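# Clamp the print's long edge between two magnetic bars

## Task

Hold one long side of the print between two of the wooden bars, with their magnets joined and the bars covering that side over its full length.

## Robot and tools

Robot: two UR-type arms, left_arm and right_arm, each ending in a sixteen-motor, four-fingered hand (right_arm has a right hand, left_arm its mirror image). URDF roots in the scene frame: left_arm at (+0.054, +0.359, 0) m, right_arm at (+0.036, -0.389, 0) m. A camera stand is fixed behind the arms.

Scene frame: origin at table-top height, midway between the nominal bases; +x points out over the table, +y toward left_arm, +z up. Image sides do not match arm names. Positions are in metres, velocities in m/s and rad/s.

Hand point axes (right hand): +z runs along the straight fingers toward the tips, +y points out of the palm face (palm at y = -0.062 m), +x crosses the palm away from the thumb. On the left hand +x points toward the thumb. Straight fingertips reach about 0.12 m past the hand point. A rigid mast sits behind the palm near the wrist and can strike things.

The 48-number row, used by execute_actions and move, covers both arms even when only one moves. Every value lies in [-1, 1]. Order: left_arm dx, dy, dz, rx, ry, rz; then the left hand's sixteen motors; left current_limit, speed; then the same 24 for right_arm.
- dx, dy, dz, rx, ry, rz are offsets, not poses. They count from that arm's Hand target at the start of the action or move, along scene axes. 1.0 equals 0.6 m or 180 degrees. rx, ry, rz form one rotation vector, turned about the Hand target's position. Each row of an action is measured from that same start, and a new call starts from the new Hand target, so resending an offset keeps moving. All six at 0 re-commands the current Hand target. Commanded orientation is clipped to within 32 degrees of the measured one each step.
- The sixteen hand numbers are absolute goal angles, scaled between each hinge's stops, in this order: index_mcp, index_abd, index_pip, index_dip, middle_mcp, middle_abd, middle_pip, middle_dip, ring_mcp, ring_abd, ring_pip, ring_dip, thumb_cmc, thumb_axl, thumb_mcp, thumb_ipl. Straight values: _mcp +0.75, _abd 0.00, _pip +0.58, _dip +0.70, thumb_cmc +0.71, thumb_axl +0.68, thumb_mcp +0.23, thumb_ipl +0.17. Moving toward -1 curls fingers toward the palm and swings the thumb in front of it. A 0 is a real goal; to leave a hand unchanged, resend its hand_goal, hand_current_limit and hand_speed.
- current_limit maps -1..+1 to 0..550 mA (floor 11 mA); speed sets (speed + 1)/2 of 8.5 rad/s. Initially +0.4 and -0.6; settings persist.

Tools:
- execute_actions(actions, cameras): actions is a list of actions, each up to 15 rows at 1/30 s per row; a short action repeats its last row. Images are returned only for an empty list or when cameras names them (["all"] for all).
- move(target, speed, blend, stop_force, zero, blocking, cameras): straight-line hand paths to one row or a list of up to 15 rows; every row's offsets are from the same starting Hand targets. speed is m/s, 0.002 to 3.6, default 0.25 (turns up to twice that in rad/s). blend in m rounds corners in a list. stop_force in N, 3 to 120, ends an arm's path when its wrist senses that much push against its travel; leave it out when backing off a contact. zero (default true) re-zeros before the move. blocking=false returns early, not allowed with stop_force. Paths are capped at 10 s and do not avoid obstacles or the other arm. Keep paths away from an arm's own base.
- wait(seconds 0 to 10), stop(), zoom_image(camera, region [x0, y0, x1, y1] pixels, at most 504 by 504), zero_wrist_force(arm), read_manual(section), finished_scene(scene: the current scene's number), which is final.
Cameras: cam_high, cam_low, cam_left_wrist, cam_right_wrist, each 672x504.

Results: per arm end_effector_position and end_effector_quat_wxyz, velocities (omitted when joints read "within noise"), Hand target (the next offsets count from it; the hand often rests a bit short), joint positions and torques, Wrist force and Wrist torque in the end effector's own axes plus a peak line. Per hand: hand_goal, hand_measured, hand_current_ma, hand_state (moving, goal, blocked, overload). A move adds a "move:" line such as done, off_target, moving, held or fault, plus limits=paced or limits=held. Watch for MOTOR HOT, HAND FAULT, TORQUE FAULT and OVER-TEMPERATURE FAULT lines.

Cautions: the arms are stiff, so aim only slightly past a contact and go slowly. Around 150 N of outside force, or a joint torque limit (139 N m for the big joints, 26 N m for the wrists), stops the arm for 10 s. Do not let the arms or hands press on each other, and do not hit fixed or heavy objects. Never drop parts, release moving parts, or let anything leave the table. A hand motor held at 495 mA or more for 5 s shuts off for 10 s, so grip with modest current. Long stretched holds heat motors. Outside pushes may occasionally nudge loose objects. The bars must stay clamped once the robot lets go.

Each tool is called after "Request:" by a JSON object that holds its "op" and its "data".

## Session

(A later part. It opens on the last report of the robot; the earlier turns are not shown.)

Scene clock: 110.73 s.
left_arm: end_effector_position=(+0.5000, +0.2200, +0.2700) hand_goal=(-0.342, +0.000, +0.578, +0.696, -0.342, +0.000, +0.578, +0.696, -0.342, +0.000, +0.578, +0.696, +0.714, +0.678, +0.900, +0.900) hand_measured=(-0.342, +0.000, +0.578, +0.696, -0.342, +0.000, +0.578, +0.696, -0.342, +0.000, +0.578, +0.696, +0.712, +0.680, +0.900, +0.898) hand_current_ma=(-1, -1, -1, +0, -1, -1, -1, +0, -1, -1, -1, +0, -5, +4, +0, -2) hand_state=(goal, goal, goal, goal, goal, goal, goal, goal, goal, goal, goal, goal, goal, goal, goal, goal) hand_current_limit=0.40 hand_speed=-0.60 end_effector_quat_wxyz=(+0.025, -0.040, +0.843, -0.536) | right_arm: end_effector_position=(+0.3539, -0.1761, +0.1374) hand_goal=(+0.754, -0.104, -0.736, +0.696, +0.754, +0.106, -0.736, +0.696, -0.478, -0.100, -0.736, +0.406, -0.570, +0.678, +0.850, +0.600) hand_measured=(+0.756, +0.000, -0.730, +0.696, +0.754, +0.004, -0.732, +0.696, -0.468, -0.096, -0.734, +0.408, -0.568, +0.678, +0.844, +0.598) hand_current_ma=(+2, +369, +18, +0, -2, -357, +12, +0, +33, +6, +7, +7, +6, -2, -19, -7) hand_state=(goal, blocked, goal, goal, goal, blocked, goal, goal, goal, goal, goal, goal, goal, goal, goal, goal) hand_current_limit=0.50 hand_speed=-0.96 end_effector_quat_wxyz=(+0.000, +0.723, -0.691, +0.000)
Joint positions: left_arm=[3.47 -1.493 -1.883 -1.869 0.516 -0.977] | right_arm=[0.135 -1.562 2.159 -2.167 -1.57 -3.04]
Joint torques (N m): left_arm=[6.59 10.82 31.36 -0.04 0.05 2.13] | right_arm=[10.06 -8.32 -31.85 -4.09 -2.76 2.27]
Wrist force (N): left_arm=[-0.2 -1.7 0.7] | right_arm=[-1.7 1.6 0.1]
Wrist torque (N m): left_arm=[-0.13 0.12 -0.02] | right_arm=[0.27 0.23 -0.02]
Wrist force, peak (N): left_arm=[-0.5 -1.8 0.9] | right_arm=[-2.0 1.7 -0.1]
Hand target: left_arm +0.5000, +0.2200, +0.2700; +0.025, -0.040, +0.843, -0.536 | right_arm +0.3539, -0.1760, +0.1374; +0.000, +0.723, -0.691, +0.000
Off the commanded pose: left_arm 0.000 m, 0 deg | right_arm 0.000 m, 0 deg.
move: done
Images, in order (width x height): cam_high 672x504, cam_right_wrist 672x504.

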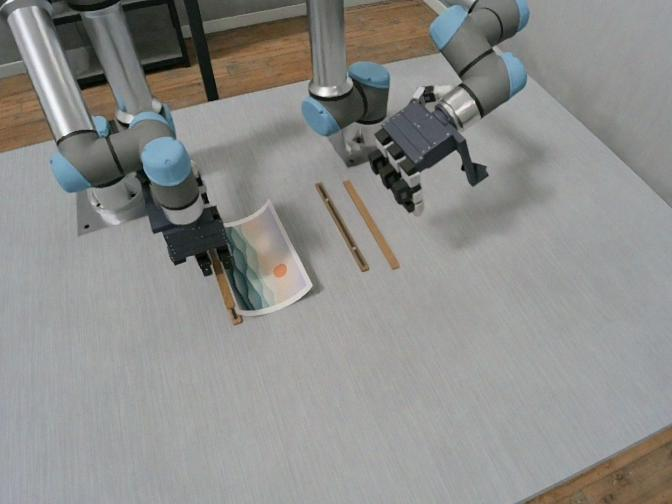

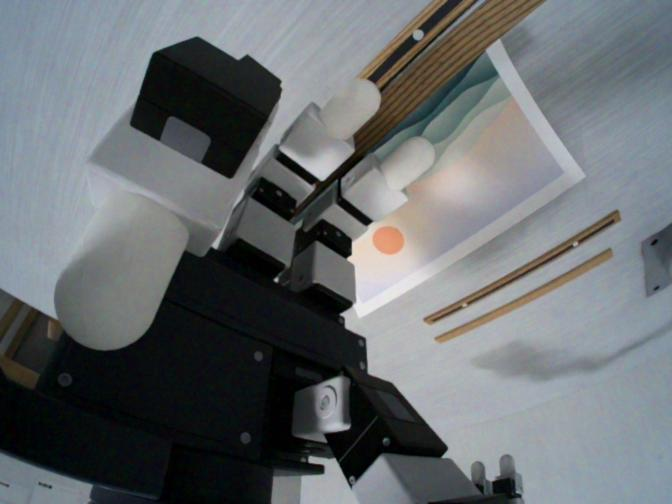

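Request:
{"op": "wait", "data": {"seconds": 0.1, "cameras": ["cam_low"]}}

Request:
{"op": "zoom_image", "data": {"camera": "cam_low", "region": [270, 180, 430, 300]}}

Scene clock: 112.13 s.
left_arm: end_effector_position=(+0.5000, +0.2200, +0.2700) hand_goal=(-0.342, +0.000, +0.578, +0.696, -0.342, +0.000, +0.578, +0.696, -0.342, +0.000, +0.578, +0.696, +0.714, +0.678, +0.900, +0.900) hand_measured=(-0.342, +0.000, +0.578, +0.696, -0.342, +0.000, +0.578, +0.696, -0.342, +0.000, +0.578, +0.696, +0.712, +0.680, +0.900, +0.898) hand_current_ma=(-1, -1, -1, +0, -1, -1, -1, +0, -1, -1, -1, +0, -5, +4, +0, -2) hand_state=(goal, goal, goal, goal, goal, goal, goal, goal, goal, goal, goal, goal, goal, goal, goal, goal) hand_current_limit=0.40 hand_speed=-0.60 end_effector_quat_wxyz=(+0.025, -0.040, +0.843, -0.536) | right_arm: end_effector_position=(+0.3539, -0.1760, +0.1374) hand_goal=(+0.754, -0.104, -0.736, +0.696, +0.754, +0.106, -0.736, +0.696, -0.478, -0.100, -0.736, +0.406, -0.570, +0.678, +0.850, +0.600) hand_measured=(+0.756, +0.000, -0.730, +0.696, +0.754, +0.004, -0.732, +0.696, -0.468, -0.096, -0.734, +0.408, -0.568, +0.678, +0.844, +0.598) hand_current_ma=(+2, +369, +18, +0, -2, -357, +12, +0, +33, +6, +7, +7, +6, -2, -19, -7) hand_state=(goal, blocked, goal, goal, goal, blocked, goal, goal, goal, goal, goal, goal, goal, goal, goal, goal) hand_current_limit=0.50 hand_speed=-0.96 end_effector_quat_wxyz=(+0.000, +0.723, -0.691, +0.000)
Joint positions: left_arm=[3.47 -1.493 -1.883 -1.869 0.516 -0.977] | right_arm=[0.136 -1.562 2.159 -2.167 -1.57 -3.04]
Joint torques (N m): left_arm=[9 11.61 31.59 0.06 -0.12 1.9] | right_arm=[10.92 -8.76 -31.75 -2.35 -2.52 2.01]
Wrist force (N): left_arm=[-0.7 -1.6 0.6] | right_arm=[-1.6 1.4 -0.2]
Wrist torque (N m): left_arm=[-0.11 0.18 -0.05] | right_arm=[0.26 0.22 -0.02]
Wrist force, peak (N): left_arm=[-0.5 -2.1 0.5] | right_arm=[-1.8 1.6 -0.2]
Hand target: left_arm +0.5000, +0.2200, +0.2700; +0.025, -0.040, +0.843, -0.536 | right_arm +0.3539, -0.1760, +0.1374; +0.000, +0.723, -0.691, +0.000
Off the commanded pose: left_arm 0.000 m, 0 deg | right_arm 0.000 m, 0 deg.
wait: 0.10 s; at rest from the start
Images, in order (width x height): cam_low 672x504.

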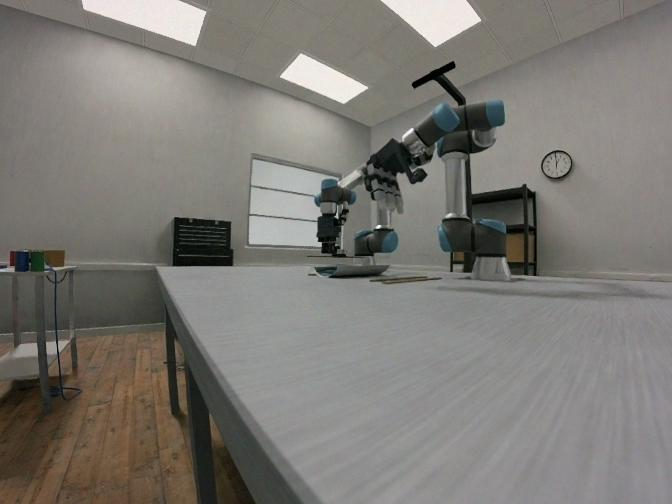

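Scaled by 3.150 from the camera's 672x504 image, which has a finer 960x720 frame.

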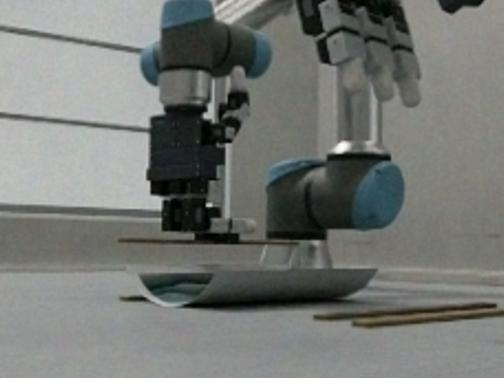

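Request:
{"op": "wait", "data": {"seconds": 0.1, "cameras": ["cam_high"]}}

Request:
{"op": "zoom_image", "data": {"camera": "cam_high", "region": [195, 245, 275, 330]}}

Scene clock: 114.00 s.
left_arm: end_effector_position=(+0.5000, +0.2200, +0.2700) hand_goal=(-0.342, +0.000, +0.578, +0.696, -0.342, +0.000, +0.578, +0.696, -0.342, +0.000, +0.578, +0.696, +0.714, +0.678, +0.900, +0.900) hand_measured=(-0.342, +0.000, +0.578, +0.696, -0.342, +0.000, +0.578, +0.696, -0.342, +0.000, +0.578, +0.696, +0.712, +0.680, +0.900, +0.898) hand_current_ma=(-1, -1, -1, +0, -1, -1, -1, +0, -1, -1, -1, +0, -5, +4, +0, -2) hand_state=(goal, goal, goal, goal, goal, goal, goal, goal, goal, goal, goal, goal, goal, goal, goal, goal) hand_current_limit=0.40 hand_speed=-0.60 end_effector_quat_wxyz=(+0.025, -0.040, +0.843, -0.536) | right_arm: end_effector_position=(+0.3539, -0.1760, +0.1374) hand_goal=(+0.754, -0.104, -0.736, +0.696, +0.754, +0.106, -0.736, +0.696, -0.478, -0.100, -0.736, +0.406, -0.570, +0.678, +0.850, +0.600) hand_measured=(+0.756, +0.000, -0.730, +0.696, +0.754, +0.004, -0.732, +0.696, -0.468, -0.096, -0.734, +0.408, -0.568, +0.678, +0.844, +0.598) hand_current_ma=(+2, +369, +18, +0, -2, -357, +12, +0, +33, +6, +7, +7, +6, -2, -19, -7) hand_state=(goal, blocked, goal, goal, goal, blocked, goal, goal, goal, goal, goal, goal, goal, goal, goal, goal) hand_current_limit=0.50 hand_speed=-0.96 end_effector_quat_wxyz=(+0.000, +0.723, -0.691, +0.000)
Joint positions: left_arm=[3.47 -1.493 -1.883 -1.869 0.516 -0.977] | right_arm=[0.136 -1.562 2.159 -2.167 -1.57 -3.04]
Joint torques (N m): left_arm=[8.1 8.97 31.07 0.03 0.14 1.89] | right_arm=[10.92 -9.15 -31.52 -0.55 -2.57 2.14]
Wrist force (N): left_arm=[-0.4 -1.8 0.3] | right_arm=[-1.5 1.5 -0.3]
Wrist torque (N m): left_arm=[-0.10 0.14 -0.03] | right_arm=[0.29 0.21 0.00]
Wrist force, peak (N): left_arm=[-0.6 -2.0 0.3] | right_arm=[-1.9 1.5 -0.3]
Hand target: left_arm +0.5000, +0.2200, +0.2700; +0.025, -0.040, +0.843, -0.536 | right_arm +0.3539, -0.1760, +0.1374; +0.000, +0.723, -0.691, +0.000
Off the commanded pose: left_arm 0.000 m, 0 deg | right_arm 0.000 m, 0 deg.
wait: 0.10 s; at rest from the start
Images, in order (width x height): cam_high 672x504.

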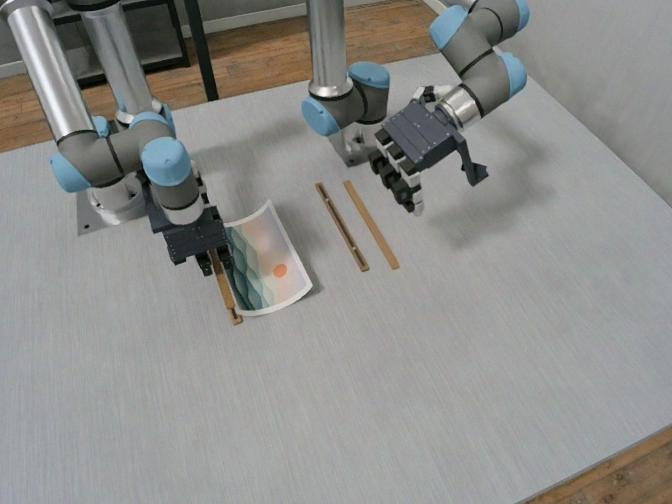

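Scaled by 5.929 from the camera's 672x504 image, which has a finer 960x720 frame.

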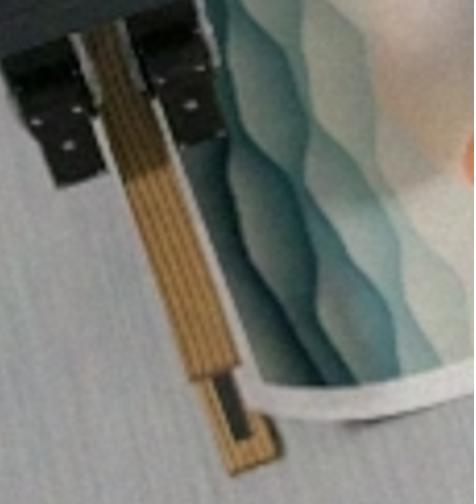

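Request:
{"op": "move", "data": {"target": [0,0,0,0,0,0,-0.3425,0,0.577,0.696,-0.3425,0,0.577,0.696,-0.3425,0,0.577,0.696,0.714,0.678,0.9,0.9,0.4,-0.6,0,0,-0.07,0,0,0,0.753,-0.105,-0.737,0.696,0.753,0.105,-0.737,0.696,-0.479,-0.1,-0.737,0.406,-0.571,0.678,0.85,0.6,0.5,-0.96], "speed": 0.04, "cameras": ["cam_high","cam_low"]}}

Request:
{"op": "zoom_image", "data": {"camera": "cam_high", "region": [195, 245, 275, 330]}}

Request:
{"op": "zoom_image", "data": {"camera": "cam_low", "region": [290, 230, 410, 300]}}

Scene clock: 116.47 s.
left_arm: end_effector_position=(+0.5000, +0.2200, +0.2700) hand_goal=(-0.342, +0.000, +0.578, +0.696, -0.342, +0.000, +0.578, +0.696, -0.342, +0.000, +0.578, +0.696, +0.714, +0.678, +0.900, +0.900) hand_measured=(-0.342, +0.000, +0.578, +0.696, -0.342, +0.000, +0.578, +0.696, -0.342, +0.000, +0.578, +0.696, +0.712, +0.680, +0.900, +0.898) hand_current_ma=(-1, -1, -1, +0, -1, -1, -1, +0, -1, -1, -1, +0, -5, +4, +0, -2) hand_state=(goal, goal, goal, goal, goal, goal, goal, goal, goal, goal, goal, goal, goal, goal, goal, goal) hand_current_limit=0.40 hand_speed=-0.60 end_effector_quat_wxyz=(+0.025, -0.040, +0.843, -0.536) | right_arm: end_effector_position=(+0.3539, -0.1761, +0.0955) hand_goal=(+0.754, -0.104, -0.736, +0.696, +0.754, +0.106, -0.736, +0.696, -0.478, -0.100, -0.736, +0.406, -0.570, +0.678, +0.850, +0.600) hand_measured=(+0.756, +0.000, -0.730, +0.696, +0.754, +0.004, -0.732, +0.696, -0.468, -0.096, -0.734, +0.408, -0.568, +0.678, +0.844, +0.598) hand_current_ma=(+2, +369, +18, +0, -2, -357, +12, +0, +33, +6, +7, +7, +6, -2, -19, -7) hand_state=(goal, blocked, goal, goal, goal, blocked, goal, goal, goal, goal, goal, goal, goal, goal, goal, goal) hand_current_limit=0.50 hand_speed=-0.96 end_effector_quat_wxyz=(+0.000, +0.723, -0.691, +0.000)
Joint positions: left_arm=[3.47 -1.493 -1.883 -1.869 0.516 -0.977] | right_arm=[0.136 -1.488 2.216 -2.298 -1.57 -3.04]
Joint torques (N m): left_arm=[8.47 10.58 29.83 0.4 0.28 1.8] | right_arm=[-0.83 -11.47 -6.53 -4.66 -2.2 -1]
Wrist force (N): left_arm=[-0.5 -1.8 0.5] | right_arm=[-1.4 1.3 -0.2]
Wrist torque (N m): left_arm=[-0.12 0.15 -0.04] | right_arm=[0.23 0.19 -0.01]
Wrist force, peak (N): left_arm=[-0.5 -2.0 0.5] | right_arm=[-1.9 1.6 0.0]
Hand target: left_arm +0.5000, +0.2200, +0.2700; +0.025, -0.040, +0.843, -0.536 | right_arm +0.3539, -0.1760, +0.0954; +0.000, +0.723, -0.691, +0.000
Off the commanded pose: left_arm 0.000 m, 0 deg | right_arm 0.000 m, 0 deg.
move: done
Images, in order (width x height): cam_high 672x504, cam_low 672x504.

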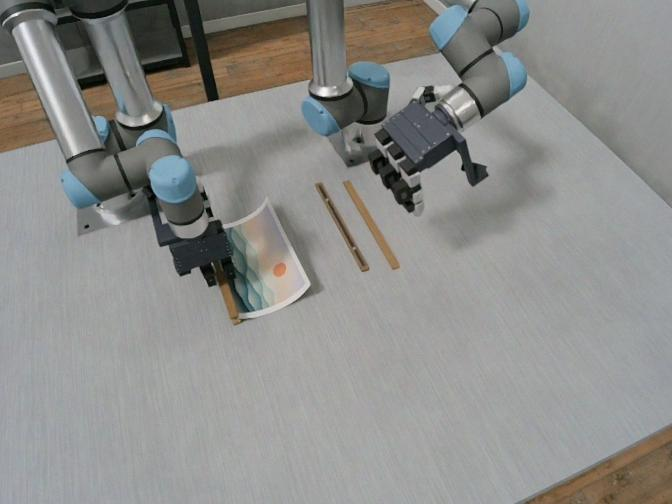

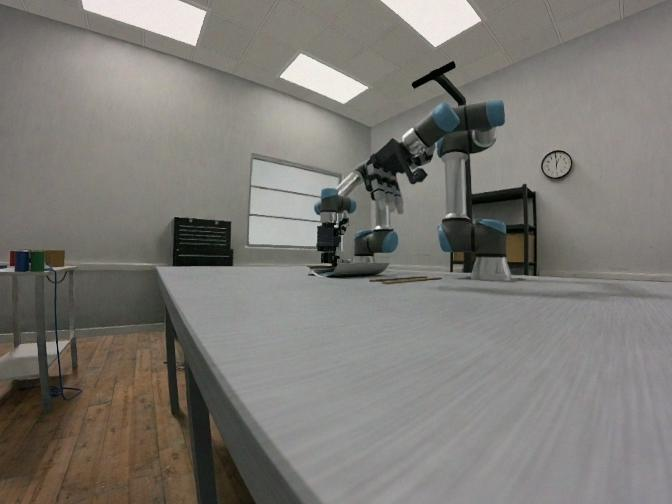

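Scaled by 5.929 from the camera's 672x504 image, which has a finer 960x720 frame.

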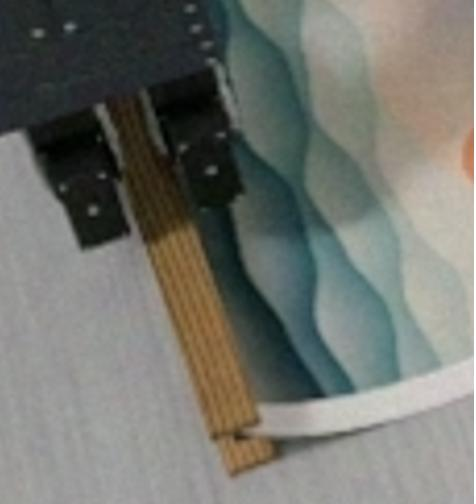

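Scaled by 4.200 from the camera's 672x504 image, which has a finer 960x720 frame.

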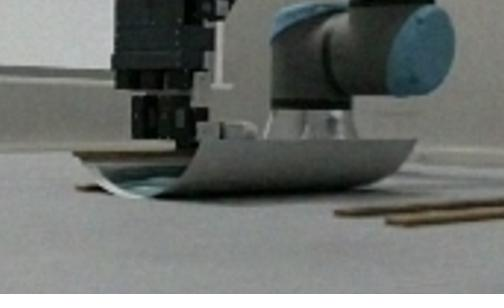

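Request:
{"op": "zoom_image", "data": {"camera": "cam_high", "region": [220, 300, 260, 330]}}

Request:
{"op": "zoom_image", "data": {"camera": "cam_high", "region": [195, 210, 245, 250]}}

Scaled by 12.600 from the camera's 672x504 image, which has a finer 960x720 frame.

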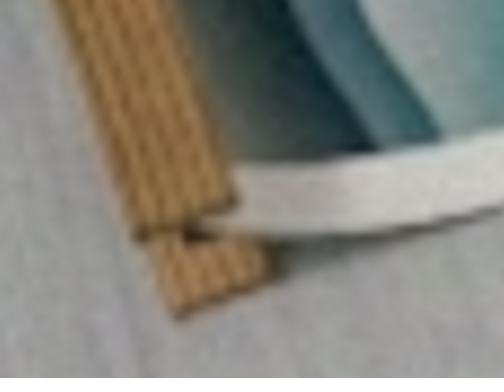

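Scaled by 10.080 from the camera's 672x504 image, which has a finer 960x720 frame.

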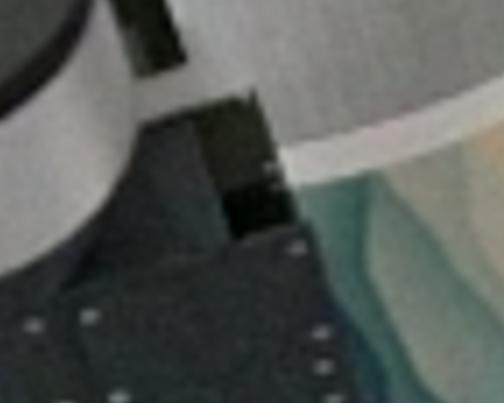

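Request:
{"op": "wait", "data": {"seconds": 0.1, "cameras": ["cam_left_wrist","cam_right_wrist"]}}

Scene clock: 121.03 s.
left_arm: end_effector_position=(+0.5000, +0.2200, +0.2700) hand_goal=(-0.342, +0.000, +0.578, +0.696, -0.342, +0.000, +0.578, +0.696, -0.342, +0.000, +0.578, +0.696, +0.714, +0.678, +0.900, +0.900) hand_measured=(-0.342, +0.000, +0.578, +0.696, -0.342, +0.000, +0.578, +0.696, -0.342, +0.000, +0.578, +0.696, +0.712, +0.680, +0.900, +0.898) hand_current_ma=(-1, -1, -1, +0, -1, -1, -1, +0, -1, -1, -1, +0, -5, +4, +0, -2) hand_state=(goal, goal, goal, goal, goal, goal, goal, goal, goal, goal, goal, goal, goal, goal, goal, goal) hand_current_limit=0.40 hand_speed=-0.60 end_effector_quat_wxyz=(+0.025, -0.040, +0.843, -0.536) | right_arm: end_effector_position=(+0.3539, -0.1760, +0.0954) hand_goal=(+0.754, -0.104, -0.736, +0.696, +0.754, +0.106, -0.736, +0.696, -0.478, -0.100, -0.736, +0.406, -0.570, +0.678, +0.850, +0.600) hand_measured=(+0.756, +0.000, -0.730, +0.696, +0.754, +0.004, -0.732, +0.696, -0.468, -0.096, -0.734, +0.408, -0.568, +0.678, +0.844, +0.598) hand_current_ma=(+2, +369, +18, +0, -2, -357, +12, +0, +33, +6, +7, +7, +6, -2, -19, -7) hand_state=(goal, blocked, goal, goal, goal, blocked, goal, goal, goal, goal, goal, goal, goal, goal, goal, goal) hand_current_limit=0.50 hand_speed=-0.96 end_effector_quat_wxyz=(+0.000, +0.723, -0.691, +0.000)
Joint positions: left_arm=[3.47 -1.493 -1.883 -1.869 0.516 -0.977] | right_arm=[0.136 -1.487 2.216 -2.299 -1.57 -3.04]
Joint torques (N m): left_arm=[10.58 10.49 31.31 0.19 0.16 1.88] | right_arm=[1.23 -8.85 -6.31 -4.58 1.56 0.62]
Wrist force (N): left_arm=[0.0 -1.7 0.5] | right_arm=[-1.7 1.5 0.0]
Wrist torque (N m): left_arm=[-0.12 0.08 0.00] | right_arm=[0.24 0.23 -0.03]
Wrist force, peak (N): left_arm=[-0.5 -1.9 0.5] | right_arm=[-1.6 1.7 0.0]
Hand target: left_arm +0.5000, +0.2200, +0.2700; +0.025, -0.040, +0.843, -0.536 | right_arm +0.3539, -0.1760, +0.0954; +0.000, +0.723, -0.691, +0.000
Off the commanded pose: left_arm 0.000 m, 0 deg | right_arm 0.000 m, 0 deg.
wait: 0.10 s; at rest from the start
Images, in order (width x height): cam_left_wrist 672x504, cam_right_wrist 672x504.

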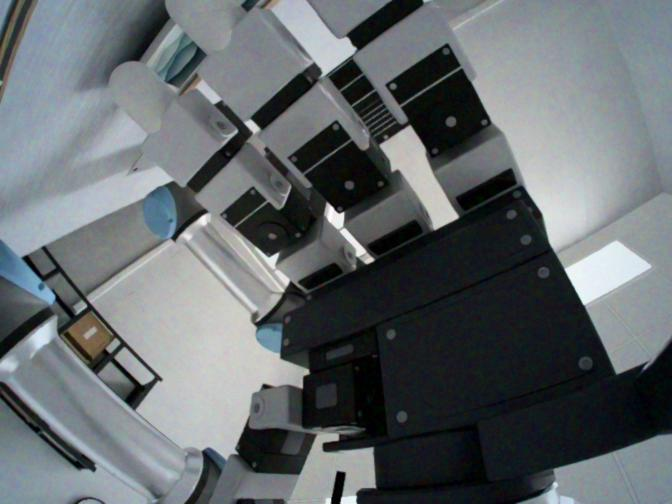

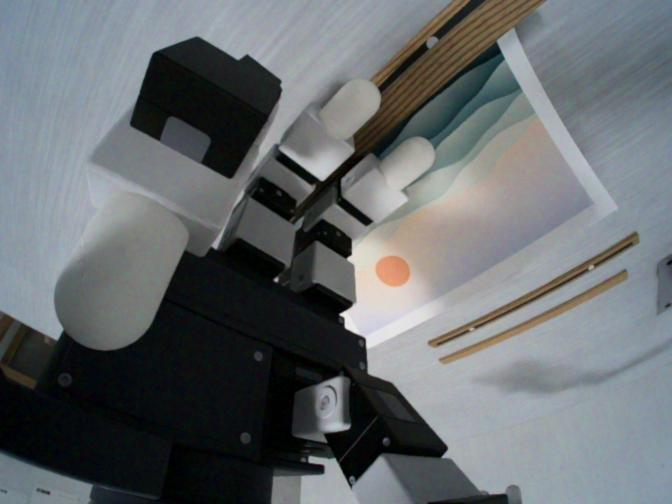

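Request:
{"op": "move", "data": {"target": [0,0,0.05,0.25,0,0,-0.3425,0,0.577,0.696,-0.3425,0,0.577,0.696,-0.3425,0,0.577,0.696,0.714,0.678,0.9,0.9,0.4,-0.6,0,0,0,0,0,0,0.753,-0.105,-0.737,0.696,0.753,0.105,-0.737,0.696,-0.479,-0.1,-0.737,0.406,-0.571,0.678,0.85,0.6,0.5,-0.96], "speed": 0.25, "cameras": ["cam_left_wrist"]}}

Scene clock: 129.87 s.
left_arm: end_effector_position=(+0.5000, +0.2200, +0.3000) hand_goal=(-0.342, +0.000, +0.578, +0.696, -0.342, +0.000, +0.578, +0.696, -0.342, +0.000, +0.578, +0.696, +0.714, +0.678, +0.900, +0.900) hand_measured=(-0.336, +0.000, +0.578, +0.696, -0.336, +0.000, +0.578, +0.696, -0.338, +0.000, +0.578, +0.696, +0.712, +0.680, +0.900, +0.898) hand_current_ma=(+13, -1, -1, +0, +15, -1, -1, +0, +11, -1, -1, +0, -5, +4, +0, -2) hand_state=(goal, goal, goal, goal, goal, goal, goal, goal, goal, goal, goal, goal, goal, goal, goal, goal) hand_current_limit=0.40 hand_speed=-0.60 end_effector_quat_wxyz=(+0.038, -0.028, +0.984, -0.172) | right_arm: end_effector_position=(+0.3539, -0.1760, +0.0954) hand_goal=(+0.754, -0.104, -0.736, +0.696, +0.754, +0.106, -0.736, +0.696, -0.478, -0.100, -0.736, +0.406, -0.570, +0.678, +0.850, +0.600) hand_measured=(+0.756, +0.000, -0.730, +0.696, +0.754, +0.004, -0.732, +0.696, -0.468, -0.096, -0.734, +0.408, -0.568, +0.678, +0.844, +0.598) hand_current_ma=(+2, +369, +18, +0, -2, -357, +12, +0, +33, +6, +7, +7, +6, -2, -19, -7) hand_state=(goal, blocked, goal, goal, goal, blocked, goal, goal, goal, goal, goal, goal, goal, goal, goal, goal) hand_current_limit=0.50 hand_speed=-0.96 end_effector_quat_wxyz=(+0.000, +0.723, -0.691, +0.000)
Joint positions: left_arm=[3.082 -1.492 -1.777 -1.349 1.228 -1.657] | right_arm=[0.136 -1.487 2.216 -2.299 -1.57 -3.04]
Joint torques (N m): left_arm=[-8.62 11.94 32.25 3.94 1.71 -2.26] | right_arm=[6.72 -9.45 -6.86 -4.53 1.48 2.05]
Wrist force (N): left_arm=[-1.0 -1.0 0.3] | right_arm=[-1.5 1.5 -0.2]
Wrist torque (N m): left_arm=[0.02 0.15 -0.04] | right_arm=[0.26 0.19 -0.01]
Wrist force, peak (N): left_arm=[-0.4 -2.0 0.6] | right_arm=[-1.6 1.8 0.0]
Hand target: left_arm +0.5000, +0.2200, +0.3000; +0.038, -0.028, +0.984, -0.172 | right_arm +0.3539, -0.1760, +0.0954; +0.000, +0.723, -0.691, +0.000
Off the commanded pose: left_arm 0.000 m, 0 deg | right_arm 0.000 m, 0 deg.
move: done
Images, in order (width x height): cam_left_wrist 672x504.

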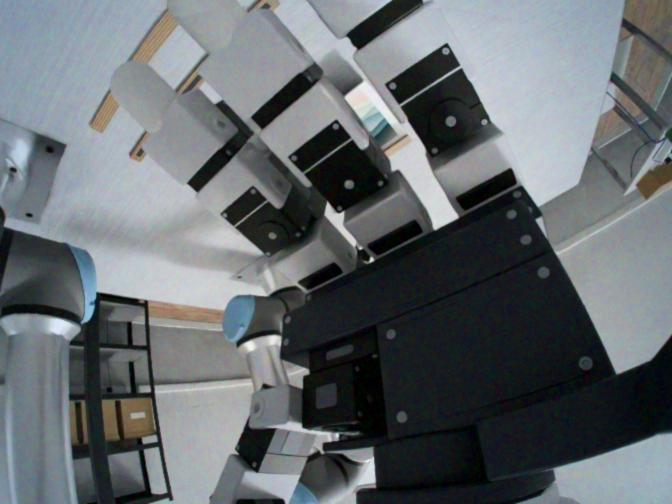

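Request:
{"op": "move", "data": {"target": [0,0,0.05,0,0,0.15,0.753,0,0.577,0.696,0.753,0,0.577,0.696,0.753,0,0.577,0.696,0.714,0.678,0.9,0.9,0.4,-0.6,0,0,0,0,0,0,0.753,-0.105,-0.737,0.696,0.753,0.105,-0.737,0.696,-0.479,-0.1,-0.737,0.406,-0.571,0.678,0.85,0.6,0.5,-0.96], "speed": 0.3, "cameras": ["cam_left_wrist"]}}

Scene clock: 133.20 s.
left_arm: end_effector_position=(+0.5000, +0.2200, +0.3300) hand_goal=(+0.754, +0.000, +0.578, +0.696, +0.754, +0.000, +0.578, +0.696, +0.754, +0.000, +0.578, +0.696, +0.714, +0.678, +0.900, +0.900) hand_measured=(+0.744, +0.000, +0.578, +0.696, +0.742, +0.000, +0.578, +0.696, +0.744, +0.000, +0.578, +0.696, +0.712, +0.680, +0.900, +0.898) hand_current_ma=(-28, -1, -1, +0, -32, -1, -1, +0, -26, -1, -1, +0, -5, +4, +0, -2) hand_state=(goal, goal, goal, goal, goal, goal, goal, goal, goal, goal, goal, goal, goal, goal, goal, goal) hand_current_limit=0.40 hand_speed=-0.60 end_effector_quat_wxyz=(+0.077, -0.257, +0.950, -0.159) | right_arm: end_effector_position=(+0.3539, -0.1760, +0.0954) hand_goal=(+0.754, -0.104, -0.736, +0.696, +0.754, +0.106, -0.736, +0.696, -0.478, -0.100, -0.736, +0.406, -0.570, +0.678, +0.850, +0.600) hand_measured=(+0.756, +0.000, -0.730, +0.696, +0.754, +0.004, -0.732, +0.696, -0.468, -0.096, -0.734, +0.408, -0.568, +0.678, +0.844, +0.598) hand_current_ma=(+2, +369, +18, +0, -2, -357, +12, +0, +33, +6, +7, +7, +6, -2, -19, -7) hand_state=(goal, blocked, goal, goal, goal, blocked, goal, goal, goal, goal, goal, goal, goal, goal, goal, goal) hand_current_limit=0.50 hand_speed=-0.96 end_effector_quat_wxyz=(+0.000, +0.723, -0.691, +0.000)
Joint positions: left_arm=[3.089 -1.49 -1.738 -1.243 1.307 -2.137] | right_arm=[0.136 -1.487 2.216 -2.299 -1.57 -3.04]
Joint torques (N m): left_arm=[-10.24 21.39 31.82 4.42 1.14 -2.02] | right_arm=[9.83 -10.73 -7.77 -4.59 1.48 2.24]
Wrist force (N): left_arm=[-0.8 -0.6 0.4] | right_arm=[-1.5 1.6 -0.2]
Wrist torque (N m): left_arm=[-0.14 0.15 -0.02] | right_arm=[0.27 0.21 -0.01]
Wrist force, peak (N): left_arm=[-1.2 -1.3 0.6] | right_arm=[-1.7 1.6 -0.2]
Hand target: left_arm +0.5000, +0.2200, +0.3300; +0.077, -0.257, +0.950, -0.159 | right_arm +0.3539, -0.1760, +0.0954; +0.000, +0.723, -0.691, +0.000
Off the commanded pose: left_arm 0.000 m, 0 deg | right_arm 0.000 m, 0 deg.
move: done
Images, in order (width x height): cam_left_wrist 672x504.

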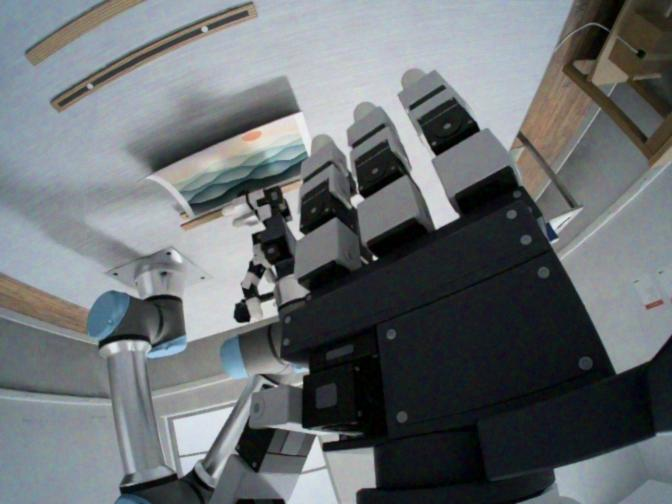

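Excellent view.

Request:
{"op": "zoom_image", "data": {"camera": "cam_left_wrist", "region": [140, 140, 260, 230]}}

Request:
{"op": "zoom_image", "data": {"camera": "cam_left_wrist", "region": [240, 100, 360, 190]}}

Scaled by 4.200 from the camera's 672x504 image, which has a finer 960x720 frame.

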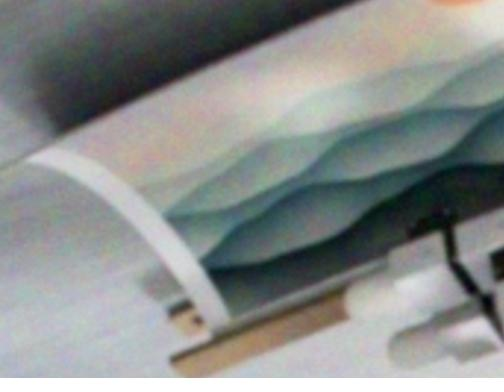

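Scaled by 4.200 from the camera's 672x504 image, which has a finer 960x720 frame.

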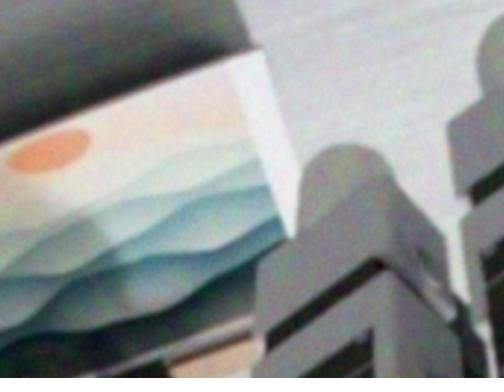

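Request:
{"op": "move", "data": {"target": [[-0.05,-0.1167,-0.0833,-0.2452,-0.0588,-0.1421,-0.3425,0,0.577,0.696,-0.3425,0,0.577,0.696,-0.3425,0,0.577,0.696,0.714,0.678,0.9,0.9,0.4,-0.6,0,0,0.07,0,0,0,0.753,-0.105,-0.737,0.696,0.753,0.105,-0.737,0.696,-0.479,-0.1,-0.737,0.406,-0.571,0.678,0.85,0.6,0.5,-0.96],[-0.175,-0.52,-0.3,-0.2452,-0.0588,-0.1421,-0.3425,0,0.577,0.696,-0.3425,0,0.577,0.696,-0.3425,0,0.577,0.696,0.714,0.678,0.9,0.9,0.4,-0.6,0,-0.1167,0.07,0,0,0,0.753,-0.105,-0.737,0.696,0.753,0.105,-0.737,0.696,-0.479,-0.1,-0.737,0.406,-0.571,0.678,0.85,0.6,0.5,-0.96]], "speed": [0.2,0.2], "blend": [0.02,0], "cameras": ["cam_high"]}}

Request:
{"op": "zoom_image", "data": {"camera": "cam_high", "region": [130, 190, 330, 340]}}

Scene clock: 144.60 s.
left_arm: end_effector_position=(+0.3950, -0.0919, +0.1500) hand_goal=(-0.342, +0.000, +0.578, +0.696, -0.342, +0.000, +0.578, +0.696, -0.342, +0.000, +0.578, +0.696, +0.714, +0.678, +0.900, +0.900) hand_measured=(-0.338, +0.000, +0.578, +0.696, -0.336, +0.000, +0.578, +0.696, -0.338, +0.000, +0.578, +0.696, +0.712, +0.680, +0.900, +0.898) hand_current_ma=(+11, -1, -1, +0, +12, -1, -1, +0, +9, -1, -1, +0, -5, +4, +0, -2) hand_state=(goal, goal, goal, goal, goal, goal, goal, goal, goal, goal, goal, goal, goal, goal, goal, goal) hand_current_limit=0.40 hand_speed=-0.60 end_effector_quat_wxyz=(+0.024, -0.040, +0.843, -0.536) | right_arm: end_effector_position=(+0.3539, -0.2461, +0.1374) hand_goal=(+0.754, -0.104, -0.736, +0.696, +0.754, +0.106, -0.736, +0.696, -0.478, -0.100, -0.736, +0.406, -0.570, +0.678, +0.850, +0.600) hand_measured=(+0.756, +0.000, -0.730, +0.696, +0.754, +0.004, -0.732, +0.696, -0.468, -0.096, -0.734, +0.408, -0.568, +0.678, +0.844, +0.598) hand_current_ma=(+2, +369, +18, +0, -1, -357, +12, +0, +33, +6, +7, +7, +6, -2, -19, -7) hand_state=(goal, blocked, goal, goal, goal, blocked, goal, goal, goal, goal, goal, goal, goal, goal, goal, goal) hand_current_limit=0.50 hand_speed=-0.96 end_effector_quat_wxyz=(+0.000, +0.723, -0.691, +0.000)
Joint positions: left_arm=[2.727 -1.853 -2.22 0.121 0.627 -2.438] | right_arm=[-0.033 -1.626 2.221 -2.165 -1.57 -3.209]
Joint torques (N m): left_arm=[-10.97 17.7 24.65 3.37 1.2 -2.15] | right_arm=[-11.03 -27.25 -8.09 -0.11 2.16 -1.94]
Wrist force (N): left_arm=[-0.7 -2.1 0.0] | right_arm=[-1.6 1.4 -0.4]
Wrist torque (N m): left_arm=[-0.15 0.19 0.12] | right_arm=[0.27 0.22 0.09]
Wrist force, peak (N): left_arm=[-1.1 -2.1 0.1] | right_arm=[-1.9 1.7 -0.1]
Hand target: left_arm +0.3950, -0.0920, +0.1500; +0.025, -0.040, +0.843, -0.536 | right_arm +0.3539, -0.2461, +0.1374; +0.000, +0.723, -0.691, +0.000
Off the commanded pose: left_arm 0.000 m, 0 deg | right_arm 0.000 m, 0 deg.
move: done
Images, in order (width x height): cam_high 672x504.

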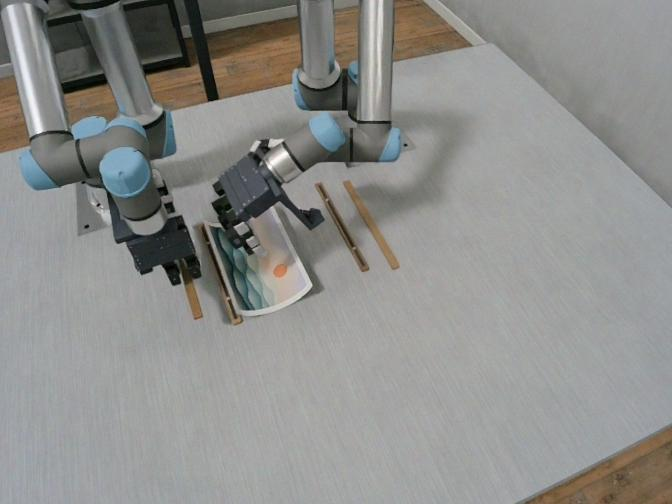

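Scaled by 2.520 from the camera's 672x504 image, which has a finer 960x720 frame.

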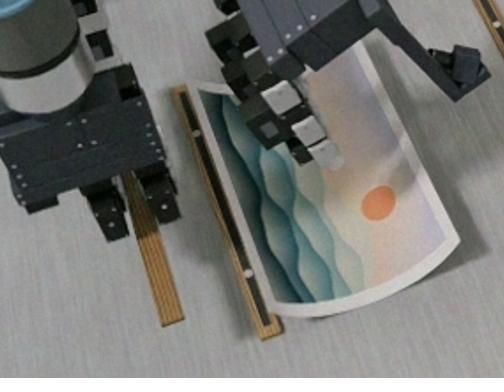

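Request:
{"op": "move", "data": {"target": [[0,0,-0.135,0,0,0,-0.3425,0,0.577,0.696,-0.3425,0,0.577,0.696,-0.3425,0,0.577,0.696,0.714,0.678,0.9,0.9,0.4,-0.6,0,0,0,0,0,0,0.753,-0.105,-0.737,0.696,0.753,0.105,-0.737,0.696,-0.479,-0.1,-0.737,0.406,-0.571,0.678,0.85,0.6,0.5,-0.96],[0,0,-0.159,0,0,0,-0.3425,0,0.577,0.696,-0.3425,0,0.577,0.696,-0.3425,0,0.577,0.696,0.714,0.678,0.9,0.9,0.4,-0.6,0,0,0,0,0,0,0.753,-0.105,-0.737,0.696,0.753,0.105,-0.737,0.696,-0.479,-0.1,-0.737,0.406,-0.571,0.678,0.85,0.6,0.5,-0.96]], "speed": [0.1,0.015], "stop_force": 4}}

Scene clock: 150.33 s.
left_arm: end_effector_position=(+0.3950, -0.0920, +0.0566) hand_goal=(-0.342, +0.000, +0.578, +0.696, -0.342, +0.000, +0.578, +0.696, -0.342, +0.000, +0.578, +0.696, +0.714, +0.678, +0.900, +0.900) hand_measured=(-0.338, +0.000, +0.578, +0.696, -0.338, +0.000, +0.578, +0.696, -0.340, +0.000, +0.578, +0.696, +0.712, +0.680, +0.900, +0.898) hand_current_ma=(+7, -1, +0, +0, +8, -1, +0, +0, +5, -1, +0, +0, -5, +4, +0, -2) hand_state=(goal, goal, goal, goal, goal, goal, goal, goal, goal, goal, goal, goal, goal, goal, goal, goal) hand_current_limit=0.40 hand_speed=-0.60 end_effector_quat_wxyz=(+0.025, -0.040, +0.843, -0.536) | right_arm: end_effector_position=(+0.3539, -0.2461, +0.1374) hand_goal=(+0.754, -0.104, -0.736, +0.696, +0.754, +0.106, -0.736, +0.696, -0.478, -0.100, -0.736, +0.406, -0.570, +0.678, +0.850, +0.600) hand_measured=(+0.756, +0.000, -0.730, +0.696, +0.754, +0.004, -0.732, +0.696, -0.468, -0.096, -0.734, +0.408, -0.568, +0.678, +0.844, +0.598) hand_current_ma=(+2, +369, +18, +0, -1, -357, +12, +0, +33, +6, +7, +7, +6, -2, -19, -7) hand_state=(goal, blocked, goal, goal, goal, blocked, goal, goal, goal, goal, goal, goal, goal, goal, goal, goal) hand_current_limit=0.50 hand_speed=-0.96 end_effector_quat_wxyz=(+0.000, +0.723, -0.691, +0.000)
Joint positions: left_arm=[2.727 -2.099 -2.253 0.4 0.627 -2.438] | right_arm=[-0.033 -1.626 2.221 -2.165 -1.57 -3.209]
Joint torques (N m): left_arm=[-5.43 38.91 -0.78 0.14 0.71 -1.29] | right_arm=[-10.77 -27.46 -8.47 -0.4 2.23 -1.8]
Wrist force (N): left_arm=[-0.9 -4.5 0.1] | right_arm=[-1.7 1.7 -0.2]
Wrist torque (N m): left_arm=[-0.13 0.14 0.20] | right_arm=[0.28 0.22 0.09]
Wrist force, peak (N): left_arm=[-0.5 -18.9 -3.0] | right_arm=[-1.7 1.9 0.0]
Hand target: left_arm +0.3950, -0.0920, +0.0566; +0.025, -0.040, +0.843, -0.536 (not the last commanded pose) | right_arm +0.3539, -0.2461, +0.1374; +0.000, +0.723, -0.691, +0.000
Off the commanded pose: left_arm 0.002 m, 0 deg | right_arm 0.000 m, 0 deg.
move: contact (left_arm); path passed 1 of 2 targets

Request:
{"op": "move", "data": {"target": [[-0.0155,-0.0007,-0.0003,0,0,0,-0.3425,0,0.577,0.696,-0.3425,0,0.577,0.696,-0.3425,0,0.577,0.696,0.714,0.678,0.9,0.9,0.4,-0.6,0,0,0,0,0,0,0.753,-0.105,-0.737,0.696,0.753,0.105,-0.737,0.696,-0.479,-0.1,-0.737,0.406,-0.571,0.678,0.85,0.6,0.5,-0.96]], "speed": 0.03}}

Request:
{"op": "move", "data": {"target": [[0,0,0.005,0,0,0,-0.3425,0,0.577,0.696,-0.3425,0,0.577,0.696,-0.3425,0,0.577,0.696,0.714,0.678,0.9,0.9,0.4,-0.6,0,0,0,0,0,0,0.753,-0.105,-0.737,0.696,0.753,0.105,-0.737,0.696,-0.479,-0.1,-0.737,0.406,-0.571,0.678,0.85,0.6,0.5,-0.96],[0,0,0.16,0,0,0,-0.3425,0,0.577,0.696,-0.3425,0,0.577,0.696,-0.3425,0,0.577,0.696,0.714,0.678,0.9,0.9,0.4,-0.6,0,0,0,0,0,0,0.753,-0.105,-0.737,0.696,0.753,0.105,-0.737,0.696,-0.479,-0.1,-0.737,0.406,-0.571,0.678,0.85,0.6,0.5,-0.96],[0.19,0.52,0.3,0,0,0,-0.3425,0,0.577,0.696,-0.3425,0,0.577,0.696,-0.3425,0,0.577,0.696,0.714,0.678,0.9,0.9,0.4,-0.6,0,0,0,0,0,0,0.753,-0.105,-0.737,0.696,0.753,0.105,-0.737,0.696,-0.479,-0.1,-0.737,0.406,-0.571,0.678,0.85,0.6,0.5,-0.96]], "speed": [0.01,0.12,0.3], "blend": [0,0.05,0], "cameras": ["cam_high","cam_low","cam_left_wrist"]}}

Scene clock: 152.60 s.
left_arm: end_effector_position=(+0.3858, -0.0924, +0.0564) hand_goal=(-0.342, +0.000, +0.578, +0.696, -0.342, +0.000, +0.578, +0.696, -0.342, +0.000, +0.578, +0.696, +0.714, +0.678, +0.900, +0.900) hand_measured=(-0.342, -0.002, +0.578, +0.696, -0.342, -0.004, +0.578, +0.696, -0.342, -0.002, +0.578, +0.696, +0.712, +0.680, +0.900, +0.898) hand_current_ma=(+0, -5, +0, +0, +0, -5, +0, +0, -1, -5, +0, +0, -5, +4, +0, -2) hand_state=(goal, goal, goal, goal, goal, goal, goal, goal, goal, goal, goal, goal, goal, goal, goal, goal) hand_current_limit=0.40 hand_speed=-0.60 end_effector_quat_wxyz=(+0.025, -0.040, +0.843, -0.536) | right_arm: end_effector_position=(+0.3539, -0.2461, +0.1374) hand_goal=(+0.754, -0.104, -0.736, +0.696, +0.754, +0.106, -0.736, +0.696, -0.478, -0.100, -0.736, +0.406, -0.570, +0.678, +0.850, +0.600) hand_measured=(+0.756, +0.000, -0.730, +0.696, +0.754, +0.004, -0.732, +0.696, -0.468, -0.096, -0.734, +0.408, -0.568, +0.678, +0.844, +0.598) hand_current_ma=(+2, +369, +18, +0, -1, -357, +12, +0, +33, +6, +7, +7, +6, -2, -19, -7) hand_state=(goal, blocked, goal, goal, goal, blocked, goal, goal, goal, goal, goal, goal, goal, goal, goal, goal) hand_current_limit=0.50 hand_speed=-0.96 end_effector_quat_wxyz=(+0.000, +0.723, -0.691, +0.000)
Joint positions: left_arm=[2.718 -2.095 -2.271 0.422 0.633 -2.449] | right_arm=[-0.033 -1.626 2.221 -2.165 -1.57 -3.209]
Joint torques (N m): left_arm=[-10.77 39.1 1.07 3.15 1.3 -1.99] | right_arm=[-10.58 -27.4 -9.31 -0.08 2.08 -1.85]
Wrist force (N): left_arm=[-1.4 -4.1 -0.2] | right_arm=[-1.2 1.6 -0.1]
Wrist torque (N m): left_arm=[-0.22 0.13 0.23] | right_arm=[0.28 0.17 0.12]
Wrist force, peak (N): left_arm=[-1.6 -5.4 -0.5] | right_arm=[-1.6 1.7 -0.3]
Hand target: left_arm +0.3857, -0.0924, +0.0564; +0.025, -0.040, +0.843, -0.536 | right_arm +0.3539, -0.2461, +0.1374; +0.000, +0.723, -0.691, +0.000
Off the commanded pose: left_arm 0.000 m, 0 deg | right_arm 0.000 m, 0 deg.
move: done

Scene clock: 156.17 s.
left_arm: end_effector_position=(+0.4997, +0.2196, +0.2364) hand_goal=(-0.342, +0.000, +0.578, +0.696, -0.342, +0.000, +0.578, +0.696, -0.342, +0.000, +0.578, +0.696, +0.714, +0.678, +0.900, +0.900) hand_measured=(-0.342, -0.002, +0.578, +0.696, -0.342, -0.002, +0.578, +0.696, -0.342, -0.002, +0.578, +0.696, +0.712, +0.680, +0.900, +0.898) hand_current_ma=(+0, -4, +0, +0, +0, -5, +0, +0, -1, -4, +0, +0, -5, +4, +0, -2) hand_state=(goal, goal, goal, goal, goal, goal, goal, goal, goal, goal, goal, goal, goal, goal, goal, goal) hand_current_limit=0.40 hand_speed=-0.60 end_effector_quat_wxyz=(+0.025, -0.040, +0.843, -0.536) | right_arm: end_effector_position=(+0.3539, -0.2461, +0.1374) hand_goal=(+0.754, -0.104, -0.736, +0.696, +0.754, +0.106, -0.736, +0.696, -0.478, -0.100, -0.736, +0.406, -0.570, +0.678, +0.850, +0.600) hand_measured=(+0.756, +0.000, -0.730, +0.696, +0.754, +0.004, -0.732, +0.696, -0.468, -0.096, -0.734, +0.408, -0.568, +0.678, +0.844, +0.598) hand_current_ma=(+2, +369, +18, +0, -1, -357, +12, +0, +33, +6, +7, +7, +6, -2, -19, -7) hand_state=(goal, blocked, goal, goal, goal, blocked, goal, goal, goal, goal, goal, goal, goal, goal, goal, goal) hand_current_limit=0.50 hand_speed=-0.96 end_effector_quat_wxyz=(+0.000, +0.723, -0.691, +0.000)
Joint positions: left_arm=[3.469 -1.515 -1.952 -1.776 0.516 -0.979] | right_arm=[-0.033 -1.626 2.221 -2.165 -1.57 -3.209]
Joint torques (N m): left_arm=[11.12 10.33 31.63 -0.21 0.6 2.03] | right_arm=[-10.06 -27.72 -8.96 -0.43 1.96 -1.94]
Wrist force (N): left_arm=[-0.5 -1.5 0.2] | right_arm=[-1.5 1.7 0.0]
Wrist torque (N m): left_arm=[-0.04 0.13 -0.03] | right_arm=[0.27 0.21 0.10]
Wrist force, peak (N): left_arm=[-1.3 -4.3 -0.7] | right_arm=[-1.8 1.9 0.1]
Hand target: left_arm +0.4997, +0.2196, +0.2364; +0.025, -0.040, +0.843, -0.536 | right_arm +0.3539, -0.2461, +0.1374; +0.000, +0.723, -0.691, +0.000
Off the commanded pose: left_arm 0.000 m, 0 deg | right_arm 0.000 m, 0 deg.
move: done; blend cut to 0.0465 m at target 2
Images, in order (width x height): cam_high 672x504, cam_low 672x504, cam_left_wrist 672x504.

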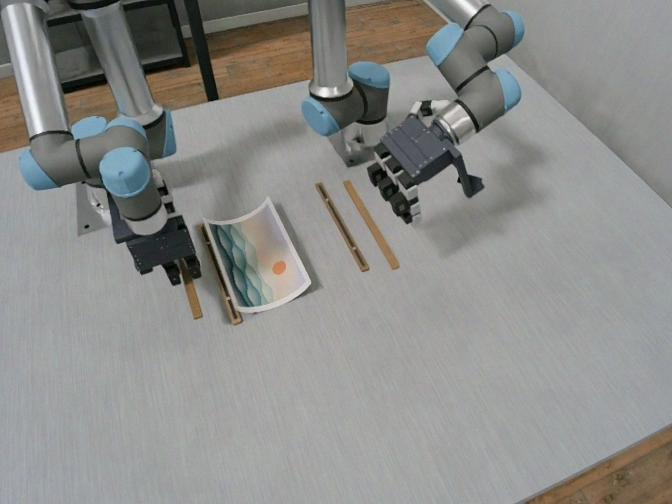

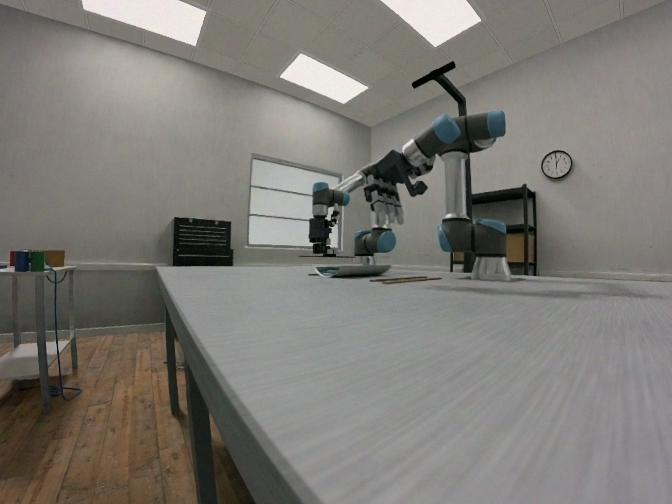

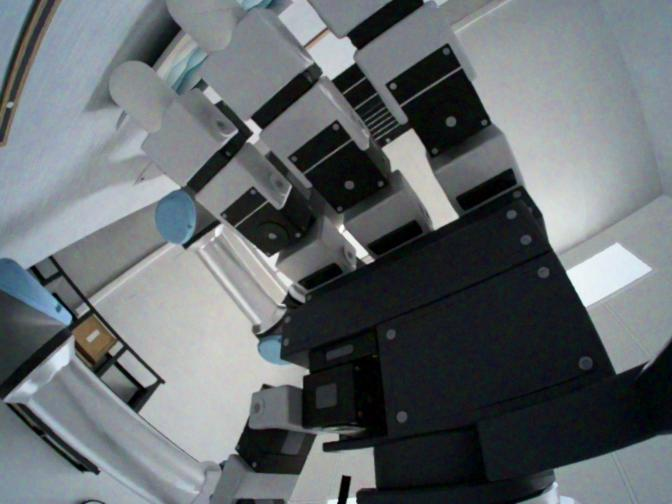

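Request:
{"op": "zoom_image", "data": {"camera": "cam_high", "region": [160, 180, 340, 330]}}

Request:
{"op": "zoom_image", "data": {"camera": "cam_high", "region": [185, 185, 285, 265]}}

Request:
{"op": "zoom_image", "data": {"camera": "cam_high", "region": [200, 270, 260, 330]}}

Scaled by 2.800 from the camera's 672x504 image, which has a finer 960x720 frame.

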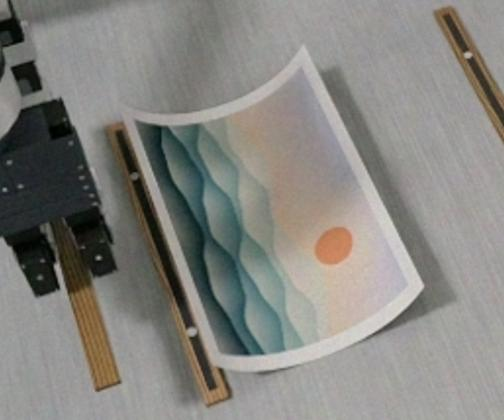

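Scaled by 5.040 from the camera's 672x504 image, which has a finer 960x720 frame.

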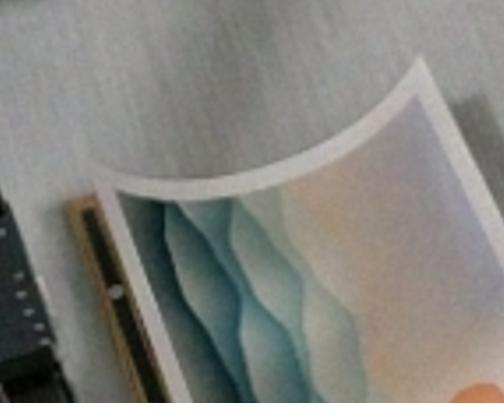

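Scaled by 8.400 from the camera's 672x504 image, which has a finer 960x720 frame.

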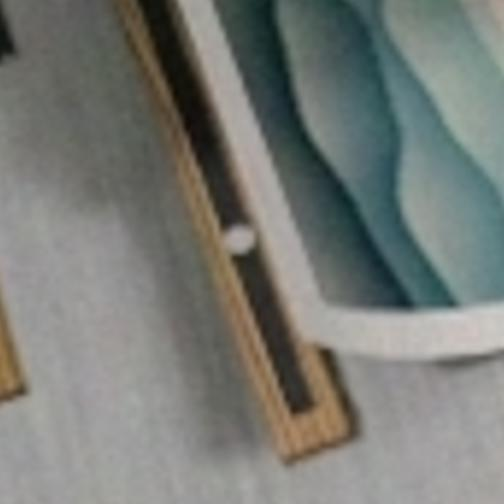

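Request:
{"op": "zoom_image", "data": {"camera": "cam_high", "region": [220, 295, 250, 330]}}

Request:
{"op": "zoom_image", "data": {"camera": "cam_high", "region": [190, 205, 220, 235]}}

Request:
{"op": "zoom_image", "data": {"camera": "cam_high", "region": [205, 240, 240, 275]}}

Scaled by 14.400 from the camera's 672x504 image, which has a finer 960x720 frame.

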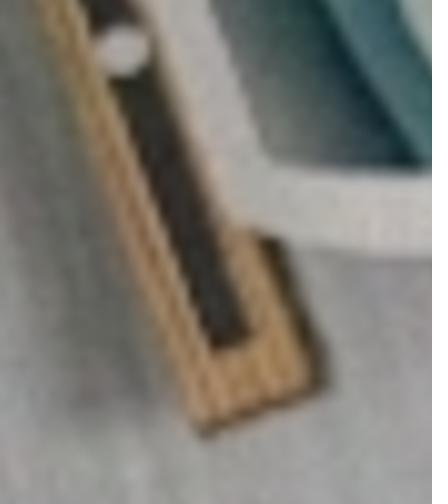

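Scaled by 16.800 from the camera's 672x504 image, which has a finer 960x720 frame.

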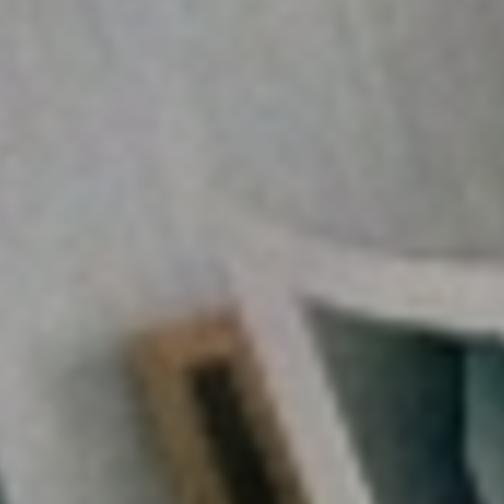

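Scaled by 14.400 from the camera's 672x504 image, which has a finer 960x720 frame.

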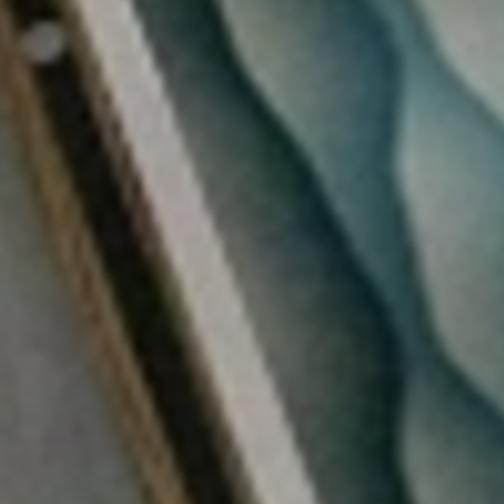

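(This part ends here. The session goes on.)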